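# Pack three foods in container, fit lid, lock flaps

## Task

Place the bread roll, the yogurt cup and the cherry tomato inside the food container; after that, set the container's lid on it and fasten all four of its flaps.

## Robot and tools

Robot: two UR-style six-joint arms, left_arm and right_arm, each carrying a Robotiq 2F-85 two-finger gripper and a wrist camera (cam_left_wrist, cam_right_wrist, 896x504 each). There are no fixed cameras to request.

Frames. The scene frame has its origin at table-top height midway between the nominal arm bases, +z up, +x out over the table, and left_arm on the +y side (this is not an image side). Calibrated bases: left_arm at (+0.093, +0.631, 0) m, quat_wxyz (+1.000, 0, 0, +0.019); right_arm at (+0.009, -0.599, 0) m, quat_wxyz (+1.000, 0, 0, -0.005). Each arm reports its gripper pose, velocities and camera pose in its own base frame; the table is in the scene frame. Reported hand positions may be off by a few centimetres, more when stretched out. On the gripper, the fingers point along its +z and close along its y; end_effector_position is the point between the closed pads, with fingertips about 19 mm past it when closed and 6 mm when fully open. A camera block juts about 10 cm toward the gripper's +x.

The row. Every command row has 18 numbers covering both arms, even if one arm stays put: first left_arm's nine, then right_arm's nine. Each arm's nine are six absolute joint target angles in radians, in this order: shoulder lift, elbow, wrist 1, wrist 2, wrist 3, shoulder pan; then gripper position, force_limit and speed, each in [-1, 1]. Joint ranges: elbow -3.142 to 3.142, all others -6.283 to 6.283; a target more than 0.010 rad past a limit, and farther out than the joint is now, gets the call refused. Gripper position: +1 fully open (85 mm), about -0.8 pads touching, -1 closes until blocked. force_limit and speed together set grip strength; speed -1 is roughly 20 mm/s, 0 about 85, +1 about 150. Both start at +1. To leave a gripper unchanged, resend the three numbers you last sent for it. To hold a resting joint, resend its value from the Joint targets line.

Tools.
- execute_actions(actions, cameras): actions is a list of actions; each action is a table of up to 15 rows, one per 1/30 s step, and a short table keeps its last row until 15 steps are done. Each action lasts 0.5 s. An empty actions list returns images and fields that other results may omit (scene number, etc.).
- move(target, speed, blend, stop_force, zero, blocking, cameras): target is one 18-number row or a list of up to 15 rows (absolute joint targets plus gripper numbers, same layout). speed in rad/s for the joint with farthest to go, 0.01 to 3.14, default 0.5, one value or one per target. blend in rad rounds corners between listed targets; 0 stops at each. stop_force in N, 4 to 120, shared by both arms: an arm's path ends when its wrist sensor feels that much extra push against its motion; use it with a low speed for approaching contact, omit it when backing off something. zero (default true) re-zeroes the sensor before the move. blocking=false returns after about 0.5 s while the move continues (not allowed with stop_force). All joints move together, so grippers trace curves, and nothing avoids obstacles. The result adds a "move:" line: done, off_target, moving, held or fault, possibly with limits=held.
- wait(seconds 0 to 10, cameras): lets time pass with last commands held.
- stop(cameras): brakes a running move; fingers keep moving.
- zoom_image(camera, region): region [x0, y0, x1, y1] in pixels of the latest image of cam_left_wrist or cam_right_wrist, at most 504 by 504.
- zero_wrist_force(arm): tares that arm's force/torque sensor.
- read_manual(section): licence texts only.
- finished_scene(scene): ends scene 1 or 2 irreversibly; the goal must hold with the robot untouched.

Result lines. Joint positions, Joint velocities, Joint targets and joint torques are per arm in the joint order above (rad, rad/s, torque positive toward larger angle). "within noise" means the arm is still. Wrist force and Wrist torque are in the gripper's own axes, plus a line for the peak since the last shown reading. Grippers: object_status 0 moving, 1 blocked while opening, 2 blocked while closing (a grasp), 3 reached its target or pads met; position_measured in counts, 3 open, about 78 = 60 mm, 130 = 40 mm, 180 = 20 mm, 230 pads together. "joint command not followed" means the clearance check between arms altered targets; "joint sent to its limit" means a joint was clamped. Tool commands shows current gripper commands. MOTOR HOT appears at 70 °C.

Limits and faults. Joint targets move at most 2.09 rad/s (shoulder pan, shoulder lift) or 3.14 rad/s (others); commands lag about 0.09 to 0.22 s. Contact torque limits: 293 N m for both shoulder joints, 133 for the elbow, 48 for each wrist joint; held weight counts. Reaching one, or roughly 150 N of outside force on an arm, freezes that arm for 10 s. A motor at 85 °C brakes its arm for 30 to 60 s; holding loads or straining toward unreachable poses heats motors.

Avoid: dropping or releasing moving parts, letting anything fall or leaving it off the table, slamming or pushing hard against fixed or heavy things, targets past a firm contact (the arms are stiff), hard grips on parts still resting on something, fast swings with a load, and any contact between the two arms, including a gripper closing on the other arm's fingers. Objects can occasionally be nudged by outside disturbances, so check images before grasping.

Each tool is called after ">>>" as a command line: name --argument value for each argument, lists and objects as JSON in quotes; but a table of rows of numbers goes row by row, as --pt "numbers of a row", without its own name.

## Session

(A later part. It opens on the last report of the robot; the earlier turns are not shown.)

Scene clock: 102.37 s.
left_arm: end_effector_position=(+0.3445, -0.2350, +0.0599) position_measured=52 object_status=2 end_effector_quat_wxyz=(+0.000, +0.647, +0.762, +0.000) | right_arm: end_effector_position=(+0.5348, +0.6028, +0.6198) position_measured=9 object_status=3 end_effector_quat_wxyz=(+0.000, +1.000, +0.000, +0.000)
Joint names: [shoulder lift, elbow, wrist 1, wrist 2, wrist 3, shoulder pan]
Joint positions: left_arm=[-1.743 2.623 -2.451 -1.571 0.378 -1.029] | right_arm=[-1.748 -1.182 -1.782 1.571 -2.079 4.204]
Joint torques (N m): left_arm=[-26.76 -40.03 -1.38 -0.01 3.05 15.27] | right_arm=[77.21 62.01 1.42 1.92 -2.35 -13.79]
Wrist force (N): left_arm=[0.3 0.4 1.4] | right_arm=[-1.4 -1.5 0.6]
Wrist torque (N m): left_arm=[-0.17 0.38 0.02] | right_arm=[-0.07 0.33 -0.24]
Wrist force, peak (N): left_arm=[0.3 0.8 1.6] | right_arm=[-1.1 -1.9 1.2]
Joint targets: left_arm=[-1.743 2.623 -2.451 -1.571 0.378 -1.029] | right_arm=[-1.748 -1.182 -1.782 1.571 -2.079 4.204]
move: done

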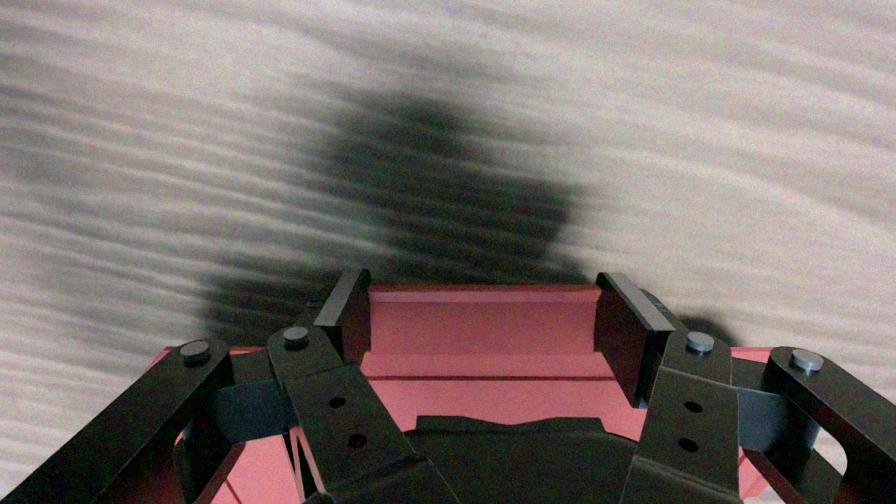

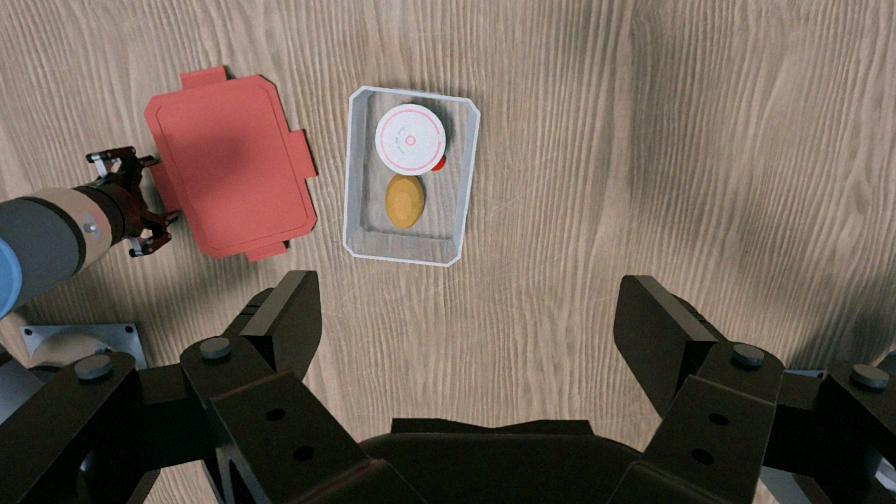

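>>> move --target '[-1.9956,2.4581,-2.0333,-1.5708,0.3782,-1.0294,-1,-1,-1,-1.7482,-1.182,-1.7822,1.5708,-2.0787,4.2045,0.95,-1,-1]' --speed 0.15 --cameras '["all"]'

>>> zoom_image --camera "cam_right_wrist" --region '[80, 50, 480, 280]'

Scene clock: 106.00 s.
left_arm: end_effector_position=(+0.3445, -0.2349, +0.1999) position_measured=52 object_status=2 end_effector_quat_wxyz=(+0.000, +0.647, +0.762, +0.000) | right_arm: end_effector_position=(+0.5348, +0.6028, +0.6198) position_measured=9 object_status=3 end_effector_quat_wxyz=(+0.000, +1.000, +0.000, +0.000)
Joint names: [shoulder lift, elbow, wrist 1, wrist 2, wrist 3, shoulder pan]
Joint positions: left_arm=[-1.996 2.458 -2.033 -1.571 0.378 -1.029] | right_arm=[-1.748 -1.182 -1.782 1.571 -2.079 4.204]
Joint torques (N m): left_arm=[-14.68 -51.83 -0.7 -1.15 2.98 8.37] | right_arm=[75.52 62.13 1.47 1.78 -2.79 -13.99]
Wrist force (N): left_arm=[0.3 0.9 1.5] | right_arm=[-0.8 -2.1 0.9]
Wrist torque (N m): left_arm=[-0.09 0.41 -0.01] | right_arm=[-0.17 0.25 -0.24]
Wrist force, peak (N): left_arm=[0.5 0.4 2.2] | right_arm=[-1.1 -2.4 0.3]
Joint targets: left_arm=[-1.996 2.458 -2.033 -1.571 0.378 -1.029] | right_arm=[-1.748 -1.182 -1.782 1.571 -2.079 4.204]
move: done

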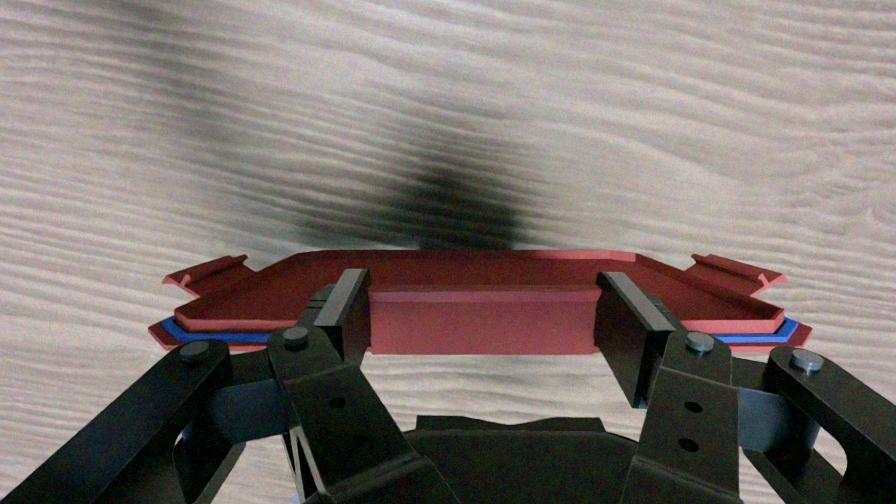

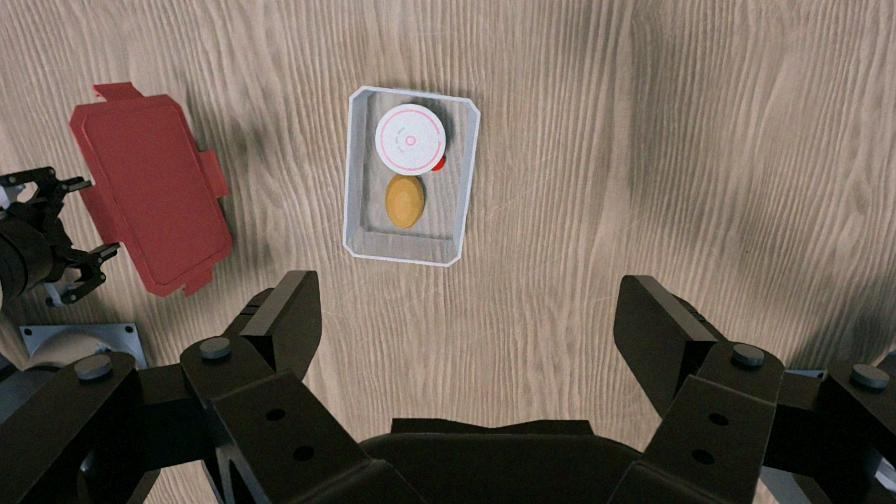

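Scaled by 1.260 from the camera's 896x504 image, which has a finer 1280x720 frame.

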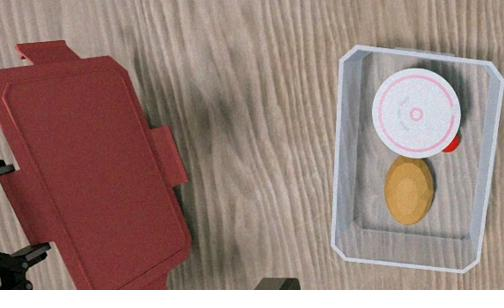

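>>> move --pt "-1.7434 2.6231 -2.4505 -1.5708 0.3782 -1.0294 -1 -1 -1 -1.7482 -1.182 -1.7822 1.5708 -2.0787 4.2045 0.95 -1 -1" --pt "-1.6329 2.6573 -2.5952 -1.5708 0.3782 -1.0294 -1 -1 -1 -1.7482 -1.182 -1.7822 1.5708 -2.0787 4.2045 0.95 -1 -1" --speed 0.12 --stop_force 10 --cameras '["all"]'

>>> zoom_image --camera "cam_right_wrist" --region '[130, 50, 530, 280]'

Scene clock: 112.70 s.
left_arm: end_effector_position=(+0.3445, -0.2349, +0.0200) position_measured=52 object_status=2 end_effector_quat_wxyz=(+0.000, +0.647, +0.762, +0.000) | right_arm: end_effector_position=(+0.5348, +0.6028, +0.6198) position_measured=9 object_status=3 end_effector_quat_wxyz=(+0.000, +1.000, +0.000, +0.000)
Joint names: [shoulder lift, elbow, wrist 1, wrist 2, wrist 3, shoulder pan]
Joint positions: left_arm=[-1.633 2.657 -2.595 -1.571 0.378 -1.029] | right_arm=[-1.748 -1.182 -1.782 1.571 -2.079 4.204]
Joint torques (N m): left_arm=[-4.72 -19.89 -7.11 -3.1 2.68 1.76] | right_arm=[76.94 61.5 1.74 1.97 -2.26 -12.27]
Wrist force (N): left_arm=[0.5 1.1 0.9] | right_arm=[-1.5 -1.6 0.8]
Wrist torque (N m): left_arm=[-0.04 0.37 -0.01] | right_arm=[-0.09 0.37 -0.24]
Wrist force, peak (N): left_arm=[2.3 0.3 -5.5] | right_arm=[-1.2 -2.3 0.9]
Joint targets: left_arm=[-1.633 2.657 -2.595 -1.571 0.378 -1.029] | right_arm=[-1.748 -1.182 -1.782 1.571 -2.079 4.204]
move: done

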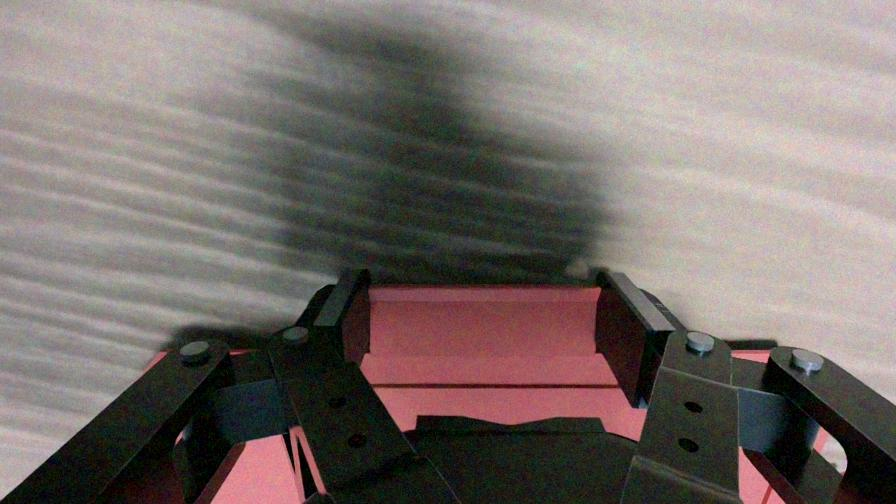

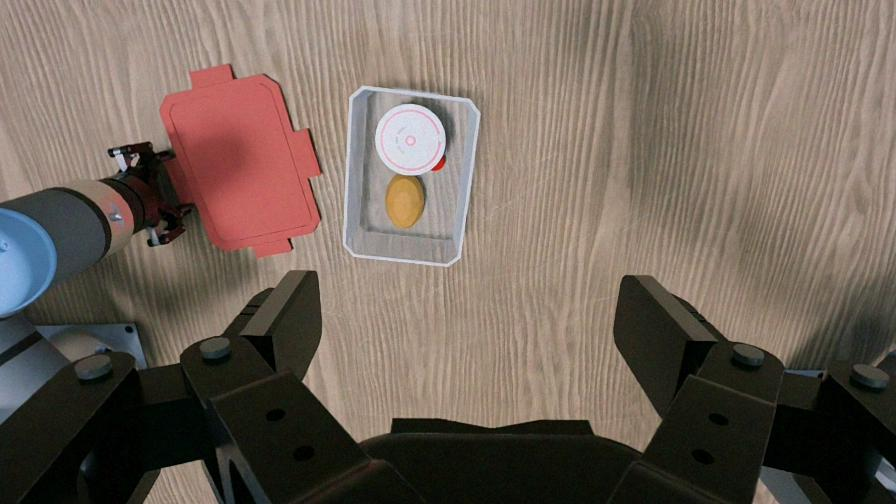

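Scaled by 1.260 from the camera's 896x504 image, which has a finer 1280x720 frame.

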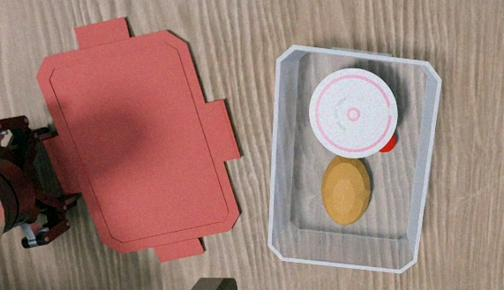

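>>> move --target '[-1.6329,2.6573,-2.5952,-1.5708,0.3782,-1.0294,-1,-1,-1,-2.1908,-1.5357,-0.9859,1.5708,-0.5681,4.3555,1,-1,0]' --speed 0.6 --cameras '["all"]'

Scene clock: 116.17 s.
left_arm: end_effector_position=(+0.3445, -0.2349, +0.0200) position_measured=52 object_status=2 end_effector_quat_wxyz=(+0.000, +0.647, +0.762, +0.000) | right_arm: end_effector_position=(+0.4959, +0.8315, +0.0800) position_measured=3 object_status=3 end_effector_quat_wxyz=(+0.000, +0.778, -0.629, +0.000)
Joint names: [shoulder lift, elbow, wrist 1, wrist 2, wrist 3, shoulder pan]
Joint positions: left_arm=[-1.633 2.657 -2.595 -1.571 0.378 -1.029] | right_arm=[-2.191 -1.536 -0.986 1.571 -0.568 4.355]
Joint torques (N m): left_arm=[-5.13 -20.25 -6.84 -2.8 2.84 -5.03] | right_arm=[82.08 34.77 8.28 2.11 1.74 15.61]
Wrist force (N): left_arm=[0.2 0.8 0.9] | right_arm=[-1.5 -1.3 0.9]
Wrist torque (N m): left_arm=[-0.10 0.41 0.00] | right_arm=[-0.04 0.45 -0.39]
Wrist force, peak (N): left_arm=[0.0 1.0 1.3] | right_arm=[-1.7 -1.1 3.1]
Joint targets: left_arm=[-1.633 2.657 -2.595 -1.571 0.378 -1.029] | right_arm=[-2.191 -1.536 -0.986 1.571 -0.568 4.355]
move: done

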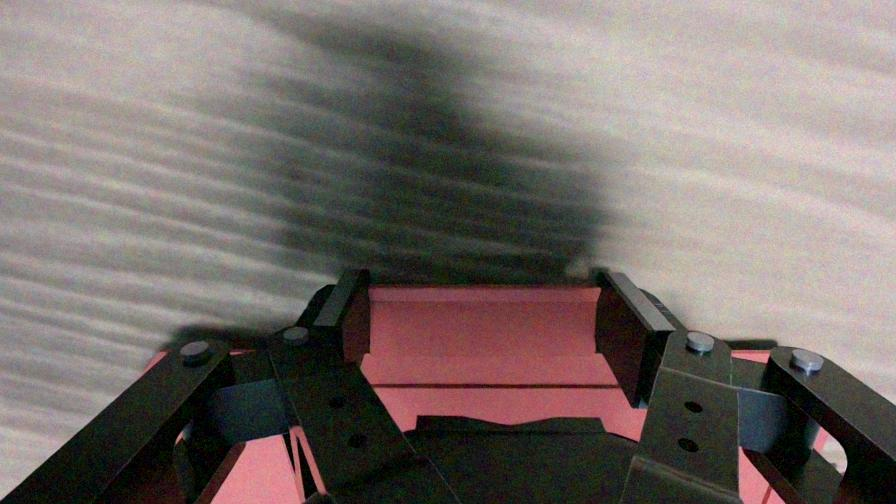

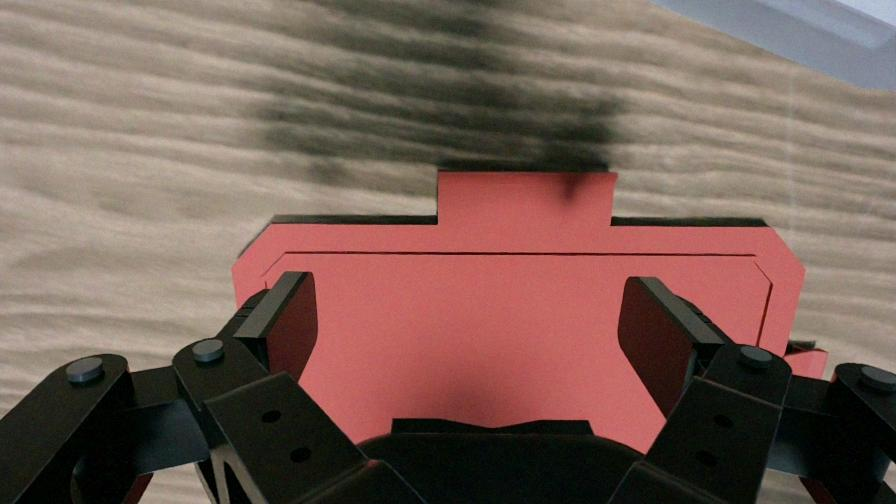

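>>> move --target '[-1.6329,2.6573,-2.5952,-1.5708,0.3782,-1.0294,-1,-1,-1,-2.1844,-1.6224,-0.9056,1.5708,-0.5566,4.3670,1,-1,0]' --speed 0.2 --stop_force 8 --cameras '["cam_right_wrist"]'

Scene clock: 118.00 s.
left_arm: end_effector_position=(+0.3445, -0.2349, +0.0200) position_measured=52 object_status=2 end_effector_quat_wxyz=(+0.000, +0.647, +0.762, +0.000) | right_arm: end_effector_position=(+0.4761, +0.8089, +0.0449) position_measured=3 object_status=3 end_effector_quat_wxyz=(+0.000, +0.778, -0.629, +0.000)
Joint names: [shoulder lift, elbow, wrist 1, wrist 2, wrist 3, shoulder pan]
Joint positions: left_arm=[-1.633 2.657 -2.595 -1.571 0.378 -1.029] | right_arm=[-2.184 -1.622 -0.906 1.571 -0.557 4.367]
Joint torques (N m): left_arm=[-5.49 -20.28 -6.98 -3.37 2.95 -11.3] | right_arm=[104.12 32.56 8.4 2 2.04 17.91]
Wrist force (N): left_arm=[0.1 0.7 1.0] | right_arm=[-0.7 -1.2 1.2]
Wrist torque (N m): left_arm=[-0.11 0.43 -0.01] | right_arm=[0.00 0.29 -0.41]
Wrist force, peak (N): left_arm=[0.1 0.9 1.3] | right_arm=[-1.4 -1.8 1.5]
Joint targets: left_arm=[-1.633 2.657 -2.595 -1.571 0.378 -1.029] | right_arm=[-2.184 -1.622 -0.906 1.571 -0.557 4.367]
move: done
Images, in order (width x height): cam_right_wrist 896x504.

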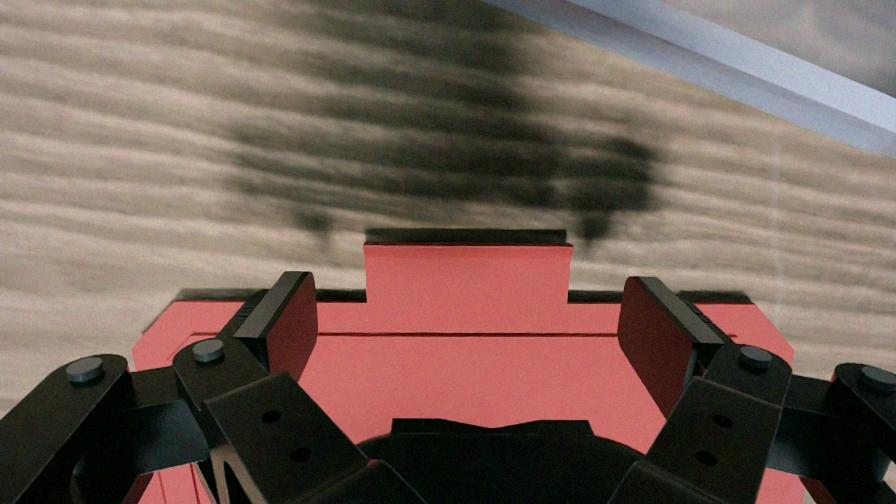

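>>> move --pt "-1.6329 2.6573 -2.5952 -1.5708 0.3782 -1.0294 -1 -1 -1 -2.2153 -1.6341 -0.863 1.5708 -0.5566 4.3670 1 -1 0" --speed 0.06 --stop_force 6

>>> move --pt "-1.6329 2.6573 -2.5952 -1.5708 0.3782 -1.0294 -1 -1 -1 -2.2153 -1.6341 -0.863 1.5708 -0.5566 4.3670 -1 -1 -1" --cameras '["cam_right_wrist"]'

Scene clock: 119.87 s.
left_arm: end_effector_position=(+0.3445, -0.2349, +0.0200) position_measured=52 object_status=2 end_effector_quat_wxyz=(+0.000, +0.647, +0.762, +0.000) | right_arm: end_effector_position=(+0.4761, +0.8088, +0.0150) position_measured=3 object_status=3 end_effector_quat_wxyz=(+0.000, +0.778, -0.629, +0.000)
Joint names: [shoulder lift, elbow, wrist 1, wrist 2, wrist 3, shoulder pan]
Joint positions: left_arm=[-1.633 2.657 -2.595 -1.571 0.378 -1.029] | right_arm=[-2.215 -1.634 -0.863 1.571 -0.557 4.367]
Joint torques (N m): left_arm=[-5.06 -20.7 -6.83 -2.91 2.96 -11.37] | right_arm=[82.15 30.05 8.12 1.45 1.69 14.79]
Wrist force (N): left_arm=[0.2 0.6 0.9] | right_arm=[-1.3 -1.0 1.0]
Wrist torque (N m): left_arm=[-0.14 0.41 -0.01] | right_arm=[0.04 0.35 -0.40]
Wrist force, peak (N): left_arm=[0.4 1.2 1.1] | right_arm=[-1.2 -1.3 2.1]
Joint targets: left_arm=[-1.633 2.657 -2.595 -1.571 0.378 -1.029] | right_arm=[-2.215 -1.634 -0.863 1.571 -0.557 4.367]
move: done

Scene clock: 121.07 s.
left_arm: end_effector_position=(+0.3445, -0.2349, +0.0200) position_measured=52 object_status=2 end_effector_quat_wxyz=(+0.000, +0.647, +0.762, +0.000) | right_arm: end_effector_position=(+0.4761, +0.8088, +0.0150) position_measured=52 object_status=0 end_effector_quat_wxyz=(+0.000, +0.778, -0.629, +0.000)
Joint names: [shoulder lift, elbow, wrist 1, wrist 2, wrist 3, shoulder pan]
Joint positions: left_arm=[-1.633 2.657 -2.595 -1.571 0.378 -1.029] | right_arm=[-2.215 -1.634 -0.863 1.571 -0.557 4.367]
Joint torques (N m): left_arm=[-6.06 -19.67 -6.55 -2.98 2.63 -13.36] | right_arm=[79.35 31.11 7.41 1.23 2.14 16.29]
Wrist force (N): left_arm=[0.3 2.1 0.8] | right_arm=[1.1 1.7 -10.8]
Wrist torque (N m): left_arm=[-0.15 0.43 -0.27] | right_arm=[-0.20 0.35 -0.44]
Wrist force, peak (N): left_arm=[0.3 2.5 1.4] | right_arm=[1.1 2.3 -10.7]
Joint targets: left_arm=[-1.633 2.657 -2.595 -1.571 0.378 -1.029] | right_arm=[-2.215 -1.634 -0.863 1.571 -0.557 4.367]
move: done
Images, in order (width x height): cam_right_wrist 896x504.

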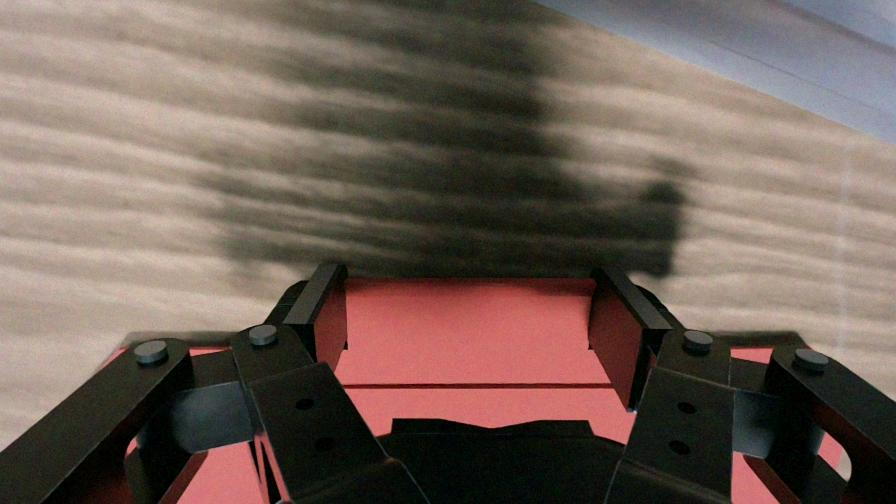

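>>> move --pt "-1.8144 2.5929 -2.3493 -1.5708 0.3782 -1.0294 -1 -1 -1 -2.1408 -1.6007 -0.9709 1.5708 -0.5566 4.3670 -1 -1 -1" --pt "-1.9573 2.4982 -2.1117 -1.5708 0.3782 -1.0294 -1 -1 -1 -2.074 -1.5468 -1.0916 1.5708 -0.5566 4.3670 -1 -1 -1" --speed 0.12 --cameras '["all"]'

Scene clock: 126.97 s.
left_arm: end_effector_position=(+0.3445, -0.2349, +0.1699) position_measured=52 object_status=2 end_effector_quat_wxyz=(+0.000, +0.647, +0.762, +0.000) | right_arm: end_effector_position=(+0.4762, +0.8091, +0.1699) position_measured=52 object_status=2 end_effector_quat_wxyz=(+0.000, +0.778, -0.629, +0.000)
Joint names: [shoulder lift, elbow, wrist 1, wrist 2, wrist 3, shoulder pan]
Joint positions: left_arm=[-1.957 2.498 -2.112 -1.571 0.378 -1.029] | right_arm=[-2.074 -1.547 -1.092 1.571 -0.557 4.367]
Joint torques (N m): left_arm=[-17.11 -42.38 2.46 -0.33 2.18 11.11] | right_arm=[101.96 50.84 -2.72 -3.26 1.52 -5.95]
Wrist force (N): left_arm=[-15.2 1.6 1.6] | right_arm=[-15.3 -1.3 1.6]
Wrist torque (N m): left_arm=[-0.02 0.28 -0.02] | right_arm=[-0.09 0.00 -0.43]
Wrist force, peak (N): left_arm=[17.0 1.0 0.8] | right_arm=[-16.0 -1.1 1.7]
Joint targets: left_arm=[-1.957 2.498 -2.112 -1.571 0.378 -1.029] | right_arm=[-2.074 -1.547 -1.092 1.571 -0.557 4.367]
move: done

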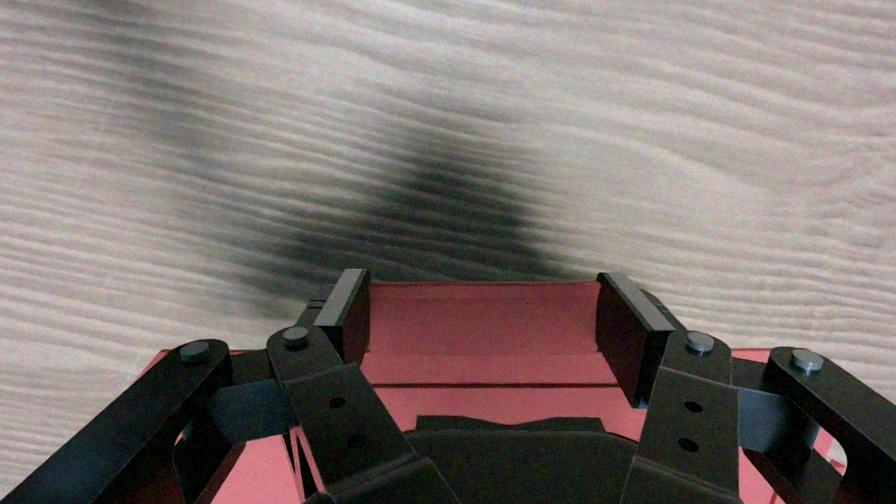

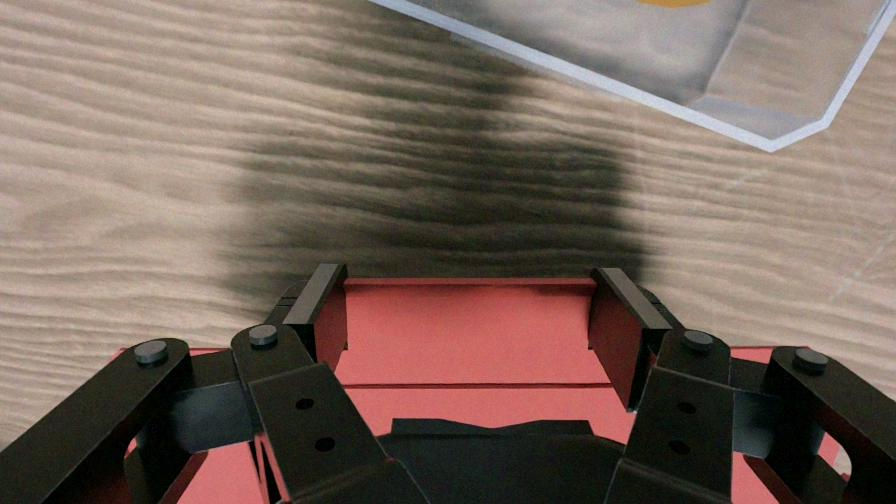

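>>> move --target '[-1.8009,2.4023,-2.1722,-1.5708,0.48,-1.0934,-1,-1,-1,-1.955,-1.7286,-1.0288,1.5708,-0.4117,4.3460,-1,-1,-1]' --speed 0.1

Scene clock: 131.00 s.
left_arm: end_effector_position=(+0.3621, -0.3208, +0.1699) position_measured=52 object_status=2 end_effector_quat_wxyz=(+0.000, +0.708, +0.706, +0.000) | right_arm: end_effector_position=(+0.4632, +0.7211, +0.1700) position_measured=52 object_status=2 end_effector_quat_wxyz=(+0.000, +0.723, -0.691, +0.000)
Joint names: [shoulder lift, elbow, wrist 1, wrist 2, wrist 3, shoulder pan]
Joint positions: left_arm=[-1.801 2.402 -2.172 -1.571 0.48 -1.093] | right_arm=[-1.955 -1.728 -1.029 1.571 -0.412 4.346]
Joint torques (N m): left_arm=[-6.93 -57.27 -10.87 -1.3 3.73 -24.44] | right_arm=[89.47 44.44 12.48 2.53 2.8 -2.47]
Wrist force (N): left_arm=[16.3 0.5 0.6] | right_arm=[14.5 -1.6 2.3]
Wrist torque (N m): left_arm=[-0.14 0.52 -0.03] | right_arm=[-0.07 0.55 -0.46]
Wrist force, peak (N): left_arm=[16.4 0.3 0.6] | right_arm=[-16.0 -1.0 1.4]
Joint targets: left_arm=[-1.801 2.402 -2.172 -1.571 0.480 -1.093] | right_arm=[-1.955 -1.729 -1.029 1.571 -0.412 4.346]
move: done

>>> move --target '[-1.6551,2.2864,-2.2021,-1.5708,0.5962,-1.1413,-1,-1,-1,-1.8409,-1.8893,-0.9822,1.5708,-0.2726,4.3211,-1,-1,-1]' --speed 0.15 --cameras '["cam_left_wrist","cam_right_wrist"]'

Scene clock: 133.30 s.
left_arm: end_effector_position=(+0.3789, -0.4090, +0.1700) position_measured=52 object_status=2 end_effector_quat_wxyz=(+0.000, +0.763, +0.646, +0.000) | right_arm: end_effector_position=(+0.4504, +0.6350, +0.1699) position_measured=52 object_status=2 end_effector_quat_wxyz=(+0.000, -0.664, +0.748, +0.000)
Joint names: [shoulder lift, elbow, wrist 1, wrist 2, wrist 3, shoulder pan]
Joint positions: left_arm=[-1.655 2.286 -2.202 -1.571 0.596 -1.141] | right_arm=[-1.841 -1.889 -0.982 1.571 -0.273 4.321]
Joint torques (N m): left_arm=[-16.47 -54.11 -9.48 -1.38 3.99 -21.17] | right_arm=[77.72 42.98 11.18 2.12 2.17 -7.11]
Wrist force (N): left_arm=[12.8 1.1 0.6] | right_arm=[11.6 -1.5 2.3]
Wrist torque (N m): left_arm=[-0.10 0.51 -0.10] | right_arm=[-0.14 0.51 -0.49]
Wrist force, peak (N): left_arm=[18.3 0.2 0.5] | right_arm=[15.7 -2.0 1.8]
Joint targets: left_arm=[-1.655 2.286 -2.202 -1.571 0.596 -1.141] | right_arm=[-1.841 -1.889 -0.982 1.571 -0.273 4.321]
move: done

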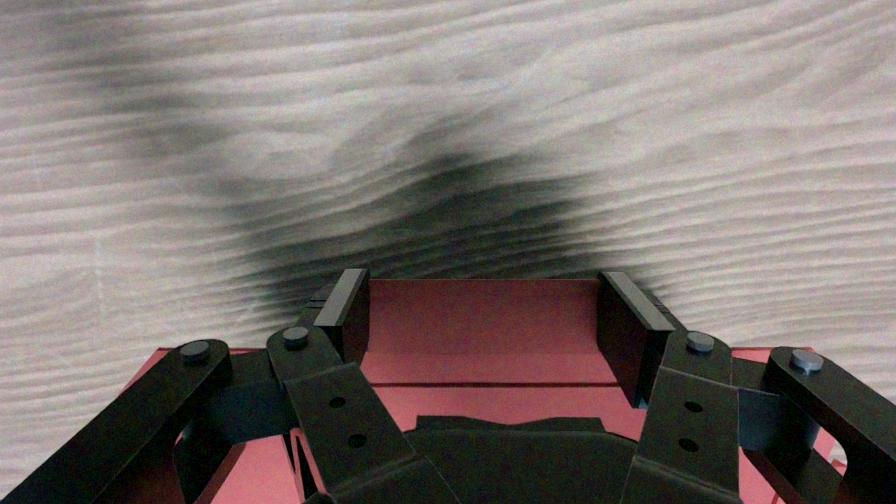

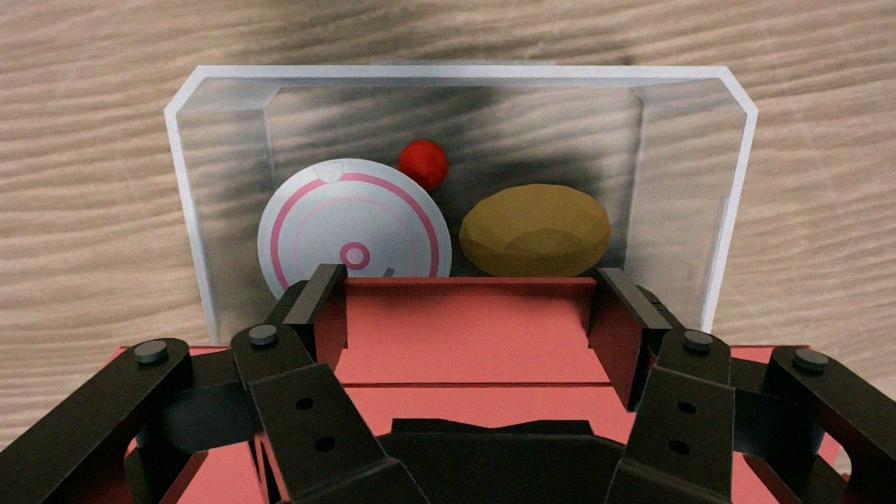

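>>> move --target '[-1.565,2.201,-2.2068,-1.5708,0.5214,-1.2161,-1,-1,-1,-1.7393,-2.0196,-0.9535,1.5708,-0.3037,4.29005,-1,-1,-1]' --speed 0.15 --cameras '["cam_left_wrist","cam_right_wrist"]'

Scene clock: 135.47 s.
left_arm: end_effector_position=(+0.3659, -0.4863, +0.1700) position_measured=52 object_status=2 end_effector_quat_wxyz=(+0.000, +0.764, +0.646, +0.000) | right_arm: end_effector_position=(+0.4411, +0.5569, +0.1700) position_measured=52 object_status=2 end_effector_quat_wxyz=(+0.000, -0.664, +0.748, +0.000)
Joint names: [shoulder lift, elbow, wrist 1, wrist 2, wrist 3, shoulder pan]
Joint positions: left_arm=[-1.565 2.201 -2.207 -1.571 0.521 -1.216] | right_arm=[-1.739 -2.019 -0.954 1.571 -0.304 4.29]
Joint torques (N m): left_arm=[-24.37 -51.6 -8.74 -1.71 -3.23 -22.21] | right_arm=[71.15 38.45 10.59 2.12 -2.59 -10.04]
Wrist force (N): left_arm=[9.4 0.8 0.8] | right_arm=[9.0 -0.9 2.3]
Wrist torque (N m): left_arm=[-0.21 0.49 -0.01] | right_arm=[-0.12 0.32 -0.34]
Wrist force, peak (N): left_arm=[14.2 0.8 0.5] | right_arm=[11.9 -0.9 1.4]
Joint targets: left_arm=[-1.565 2.201 -2.207 -1.571 0.521 -1.216] | right_arm=[-1.739 -2.020 -0.954 1.571 -0.304 4.290]
move: done

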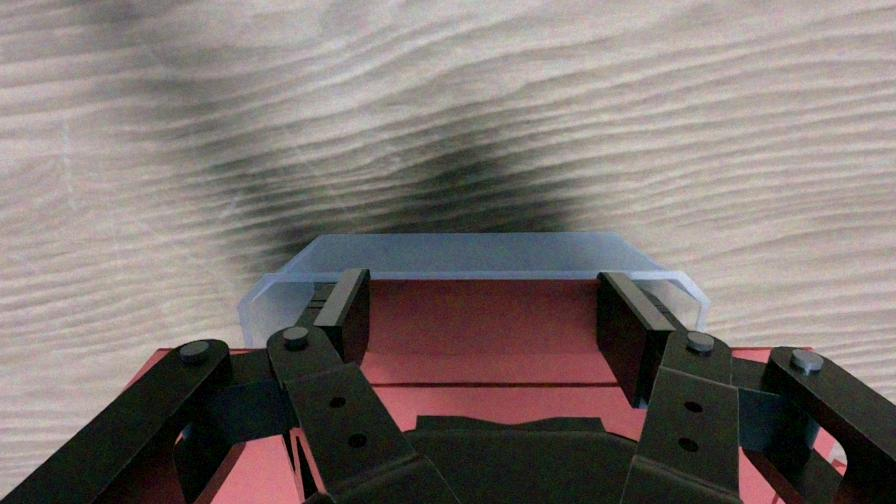

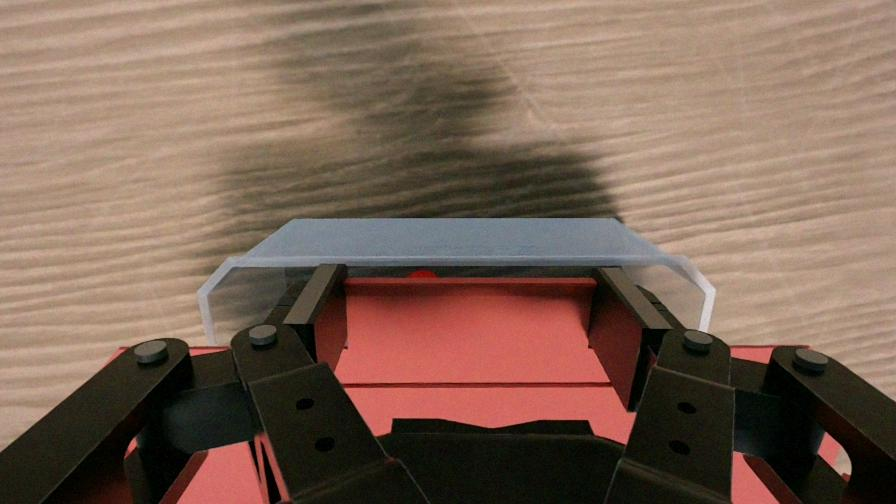

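>>> move --target '[-1.50969,2.23313,-2.29424,-1.5708,0.5187,-1.21876,-1,-1,-1,-1.7797,-2.05731,-0.87538,1.5708,-0.3051,4.28867,-1,-1,-1]' --speed 0.1 --cameras '["cam_left_wrist","cam_right_wrist"]'

Scene clock: 137.23 s.
left_arm: end_effector_position=(+0.3654, -0.4897, +0.1301) position_measured=52 object_status=2 end_effector_quat_wxyz=(+0.000, +0.764, +0.646, +0.000) | right_arm: end_effector_position=(+0.4407, +0.5535, +0.1300) position_measured=52 object_status=2 end_effector_quat_wxyz=(+0.000, -0.664, +0.748, +0.000)
Joint names: [shoulder lift, elbow, wrist 1, wrist 2, wrist 3, shoulder pan]
Joint positions: left_arm=[-1.51 2.233 -2.294 -1.571 0.519 -1.219] | right_arm=[-1.78 -2.057 -0.875 1.571 -0.305 4.289]
Joint torques (N m): left_arm=[-28.94 -33.65 -8.51 -1.12 -2.97 -20.14] | right_arm=[47.47 35.11 10.37 2.14 -2.3 -12.02]
Wrist force (N): left_arm=[6.9 0.6 0.6] | right_arm=[6.3 -1.3 1.6]
Wrist torque (N m): left_arm=[-0.17 0.46 0.04] | right_arm=[-0.12 0.34 -0.32]
Wrist force, peak (N): left_arm=[16.7 0.7 0.3] | right_arm=[15.7 -1.8 2.5]
Joint targets: left_arm=[-1.510 2.233 -2.294 -1.571 0.519 -1.219] | right_arm=[-1.780 -2.057 -0.875 1.571 -0.305 4.289]
move: done

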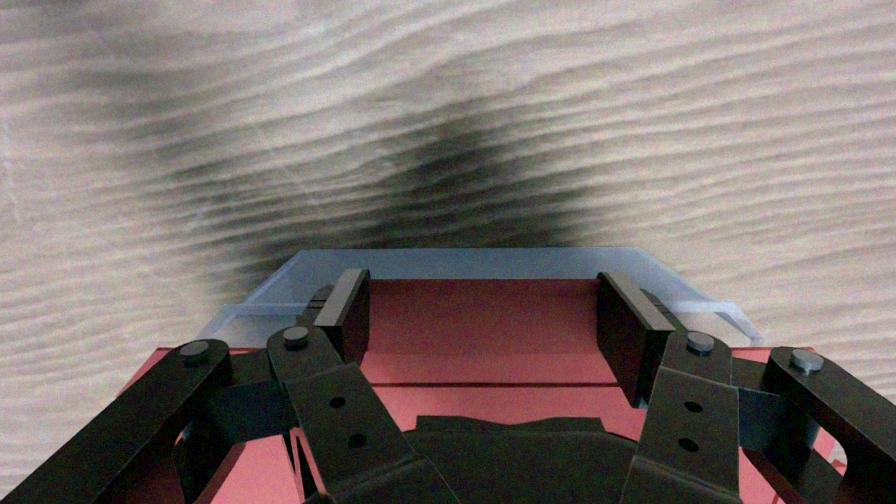

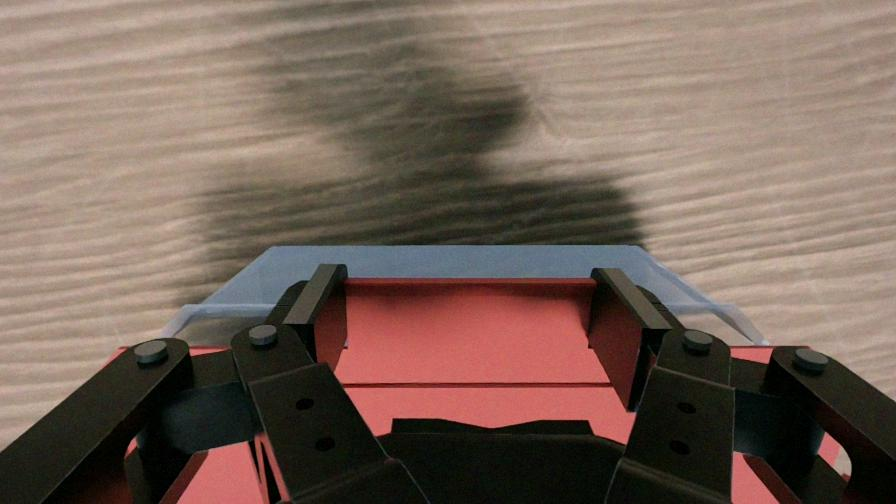

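>>> move --pt "-1.48137 2.24937 -2.3388 -1.5708 0.5187 -1.21876 -1 -1 -1 -1.80391 -2.07189 -0.83659 1.5708 -0.3051 4.28867 -1 -1 -1" --pt "-1.44366 2.26787 -2.39501 -1.5708 0.5187 -1.21876 -1 -1 -1 -1.83607 -2.08818 -0.78814 1.5708 -0.3051 4.28867 -1 -1 -1" --speed 0.03 --blend 0.01 --stop_force 7 --cameras '["cam_left_wrist","cam_right_wrist"]'

Scene clock: 141.50 s.
left_arm: end_effector_position=(+0.3655, -0.4900, +0.0917) position_measured=52 object_status=2 end_effector_quat_wxyz=(+0.000, +0.764, +0.646, +0.000) | right_arm: end_effector_position=(+0.4408, +0.5537, +0.0930) position_measured=52 object_status=2 end_effector_quat_wxyz=(+0.000, -0.664, +0.748, +0.000)
Joint names: [shoulder lift, elbow, wrist 1, wrist 2, wrist 3, shoulder pan]
Joint positions: left_arm=[-1.454 2.263 -2.38 -1.571 0.519 -1.219] | right_arm=[-1.826 -2.083 -0.803 1.571 -0.305 4.289]
Joint torques (N m): left_arm=[-49.49 -38.87 0.39 -1.22 -2.95 -10.1] | right_arm=[69.19 46.89 0.36 0.63 -2.56 -5.66]
Wrist force (N): left_arm=[-4.2 2.3 -1.3] | right_arm=[-4.9 -1.5 -1.2]
Wrist torque (N m): left_arm=[-0.19 0.36 0.08] | right_arm=[-0.05 0.26 -0.38]
Wrist force, peak (N): left_arm=[10.8 1.0 0.4] | right_arm=[10.1 -0.8 -2.6]
Joint targets: left_arm=[-1.454 2.263 -2.380 -1.571 0.519 -1.219] | right_arm=[-1.826 -2.083 -0.803 1.571 -0.305 4.289]
move: contact (left_arm, right_arm); path passed 1 of 2 targets; left_arm: the wrist 1 is farthest, 0.015 rad from its target; right_arm: the wrist 1 is farthest, 0.015 rad from its target

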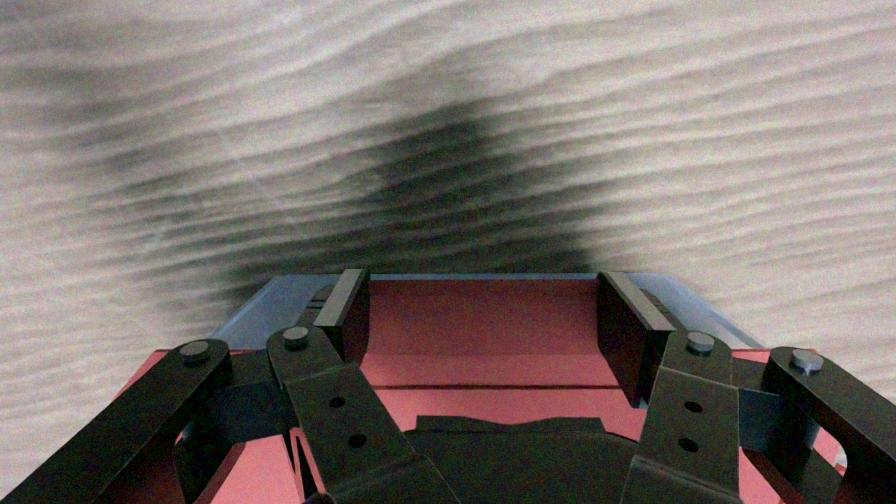

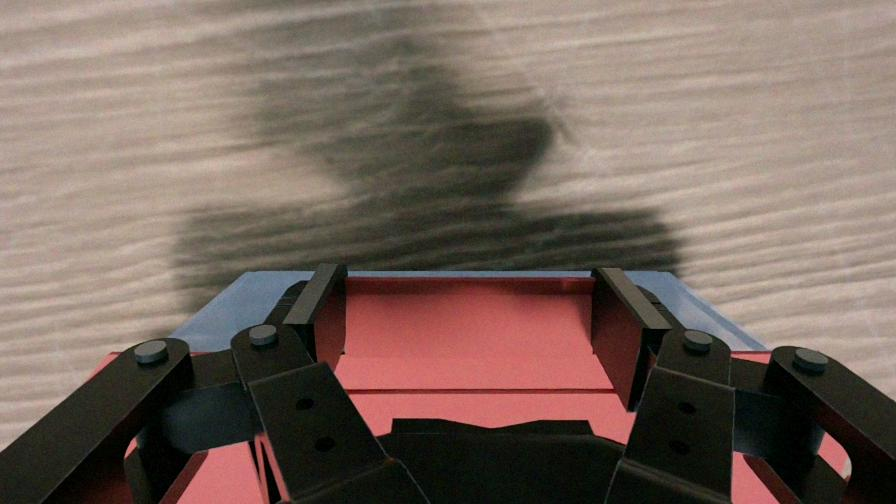

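>>> move --target '[-1.44366,2.26787,-2.39501,-1.5708,0.5187,-1.21876,-1,-1,-1,-1.83607,-2.08818,-0.78814,1.5708,-0.3051,4.28867,-1,-1,-1]' --speed 0.02 --stop_force 22 --cameras '["cam_left_wrist","cam_right_wrist"]'

Scene clock: 143.30 s.
left_arm: end_effector_position=(+0.3654, -0.4897, +0.0850) position_measured=52 object_status=2 end_effector_quat_wxyz=(+0.000, +0.764, +0.646, +0.000) | right_arm: end_effector_position=(+0.4407, +0.5535, +0.0850) position_measured=52 object_status=2 end_effector_quat_wxyz=(+0.000, -0.664, +0.748, +0.000)
Joint names: [shoulder lift, elbow, wrist 1, wrist 2, wrist 3, shoulder pan]
Joint positions: left_arm=[-1.444 2.268 -2.395 -1.571 0.519 -1.219] | right_arm=[-1.836 -2.088 -0.788 1.571 -0.305 4.289]
Joint torques (N m): left_arm=[-18.57 -9.02 -1.35 -1.47 -3.02 -6.73] | right_arm=[38.04 9.36 1.66 -1.84 -2.01 -7.26]
Wrist force (N): left_arm=[-13.1 4.0 -16.4] | right_arm=[-13.8 -2.3 -15.0]
Wrist torque (N m): left_arm=[-0.23 0.16 0.13] | right_arm=[-0.12 0.05 -0.37]
Wrist force, peak (N): left_arm=[-13.3 4.2 -16.5] | right_arm=[-13.9 -1.6 -15.2]
Joint targets: left_arm=[-1.444 2.268 -2.395 -1.571 0.519 -1.219] | right_arm=[-1.836 -2.088 -0.788 1.571 -0.305 4.289]
move: done

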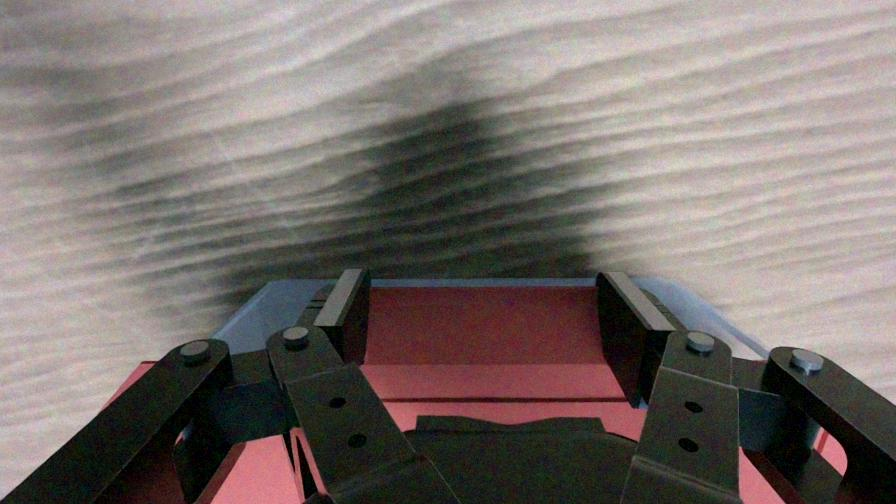

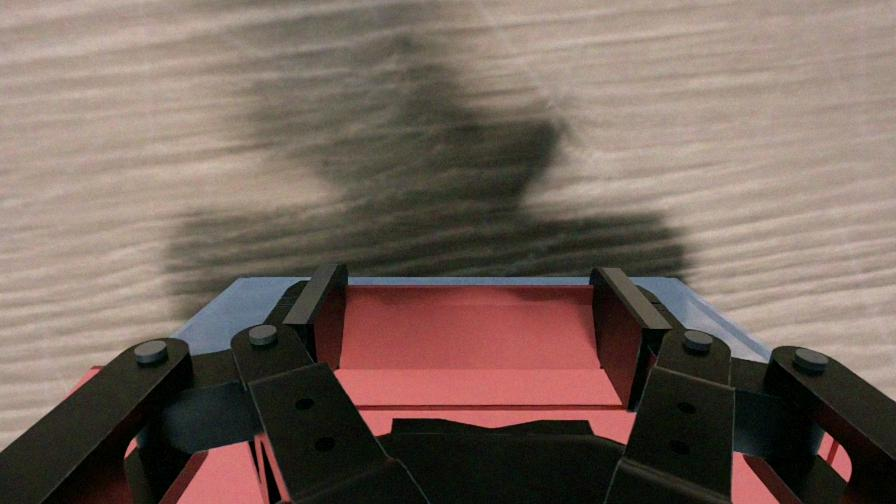

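>>> move --target '[-1.44366,2.26787,-2.39501,-1.5708,0.5187,-1.21876,1,-1,-1,-1.83607,-2.08818,-0.78814,1.5708,-0.3051,4.28867,1,-1,-1]' --cameras '["cam_left_wrist","cam_right_wrist"]'

>>> move --target '[-1.565,2.201,-2.2068,-1.5708,0.5214,-1.2161,1,-1,-1,-1.7393,-2.0196,-0.9535,1.5708,-0.3037,4.29005,1,-1,-1]' --speed 0.2 --cameras '["cam_left_wrist","cam_right_wrist"]'

Scene clock: 144.70 s.
left_arm: end_effector_position=(+0.3654, -0.4897, +0.0850) position_measured=3 object_status=0 end_effector_quat_wxyz=(+0.000, +0.764, +0.646, +0.000) | right_arm: end_effector_position=(+0.4407, +0.5535, +0.0850) position_measured=3 object_status=0 end_effector_quat_wxyz=(+0.000, -0.664, +0.748, +0.000)
Joint names: [shoulder lift, elbow, wrist 1, wrist 2, wrist 3, shoulder pan]
Joint positions: left_arm=[-1.444 2.268 -2.395 -1.571 0.519 -1.219] | right_arm=[-1.836 -2.088 -0.788 1.571 -0.305 4.289]
Joint torques (N m): left_arm=[-51.06 -42.42 -1.05 -1 -3.01 -2.08] | right_arm=[73.4 48.6 1.34 -2.08 -1.45 -3.55]
Wrist force (N): left_arm=[0.2 0.4 0.2] | right_arm=[-0.9 -0.8 0.9]
Wrist torque (N m): left_arm=[-0.16 0.40 0.15] | right_arm=[0.00 0.39 -0.33]
Wrist force, peak (N): left_arm=[-13.1 4.2 -16.4] | right_arm=[-14.0 -2.1 -15.0]
Joint targets: left_arm=[-1.444 2.268 -2.395 -1.571 0.519 -1.219] | right_arm=[-1.836 -2.088 -0.788 1.571 -0.305 4.289]
move: done

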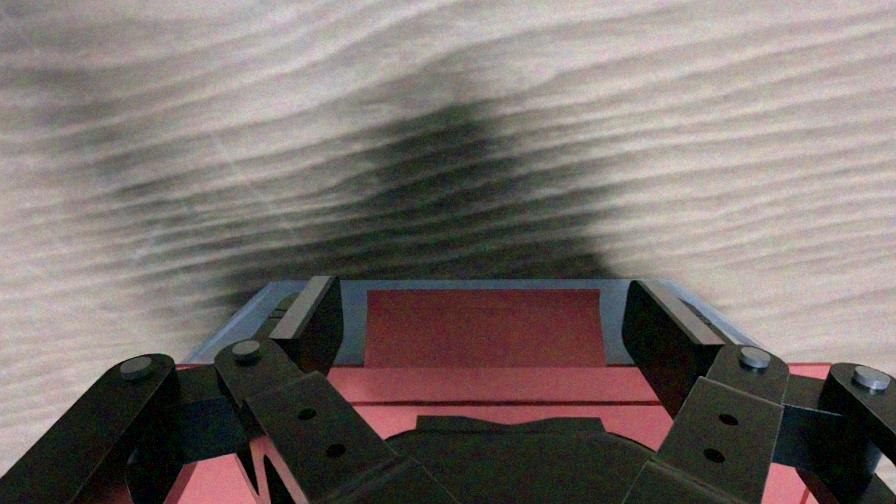

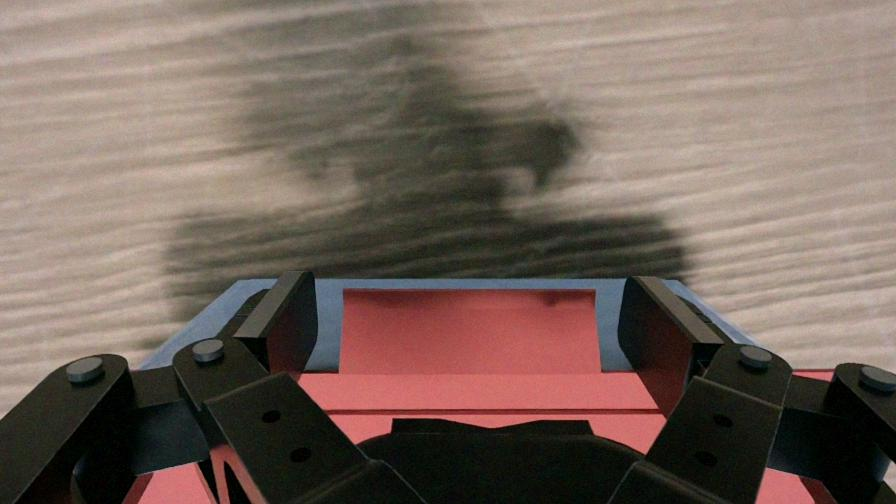

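Scene clock: 146.10 s.
left_arm: end_effector_position=(+0.3659, -0.4864, +0.1699) position_measured=3 object_status=3 end_effector_quat_wxyz=(+0.000, +0.764, +0.646, +0.000) | right_arm: end_effector_position=(+0.4411, +0.5568, +0.1699) position_measured=3 object_status=3 end_effector_quat_wxyz=(+0.000, -0.664, +0.748, +0.000)
Joint names: [shoulder lift, elbow, wrist 1, wrist 2, wrist 3, shoulder pan]
Joint positions: left_arm=[-1.565 2.201 -2.207 -1.571 0.521 -1.216] | right_arm=[-1.739 -2.02 -0.953 1.571 -0.304 4.29]
Joint torques (N m): left_arm=[-46.98 -47.34 -0.76 -0.87 3.14 16.11] | right_arm=[73.06 53.97 0.81 -1.44 1.95 20.4]
Wrist force (N): left_arm=[0.5 0.2 -0.1] | right_arm=[-0.5 -1.8 0.7]
Wrist torque (N m): left_arm=[-0.20 0.37 -0.01] | right_arm=[-0.16 0.27 -0.43]
Wrist force, peak (N): left_arm=[0.3 0.4 1.4] | right_arm=[-0.7 -1.6 2.1]
Joint targets: left_arm=[-1.565 2.201 -2.207 -1.571 0.521 -1.216] | right_arm=[-1.739 -2.020 -0.954 1.571 -0.304 4.290]
move: done

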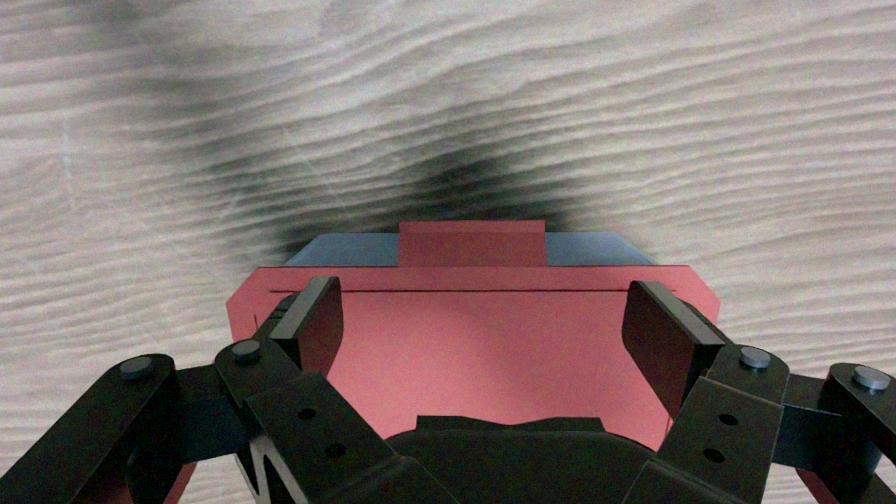

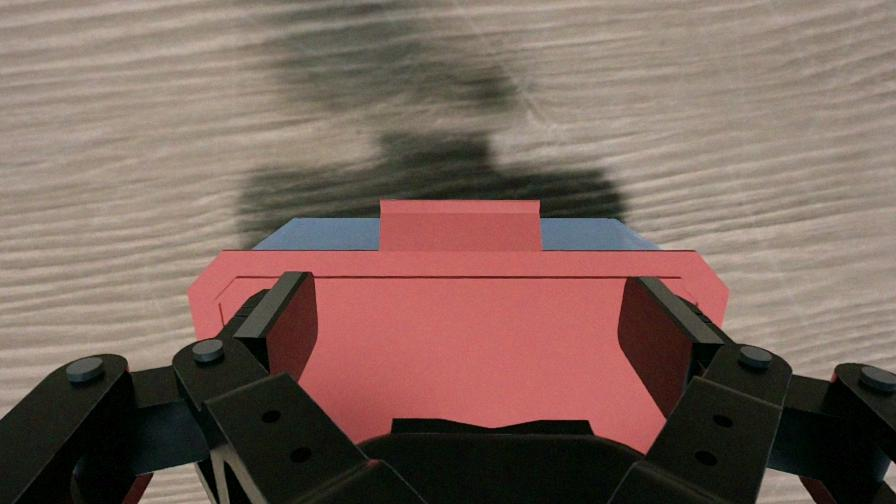

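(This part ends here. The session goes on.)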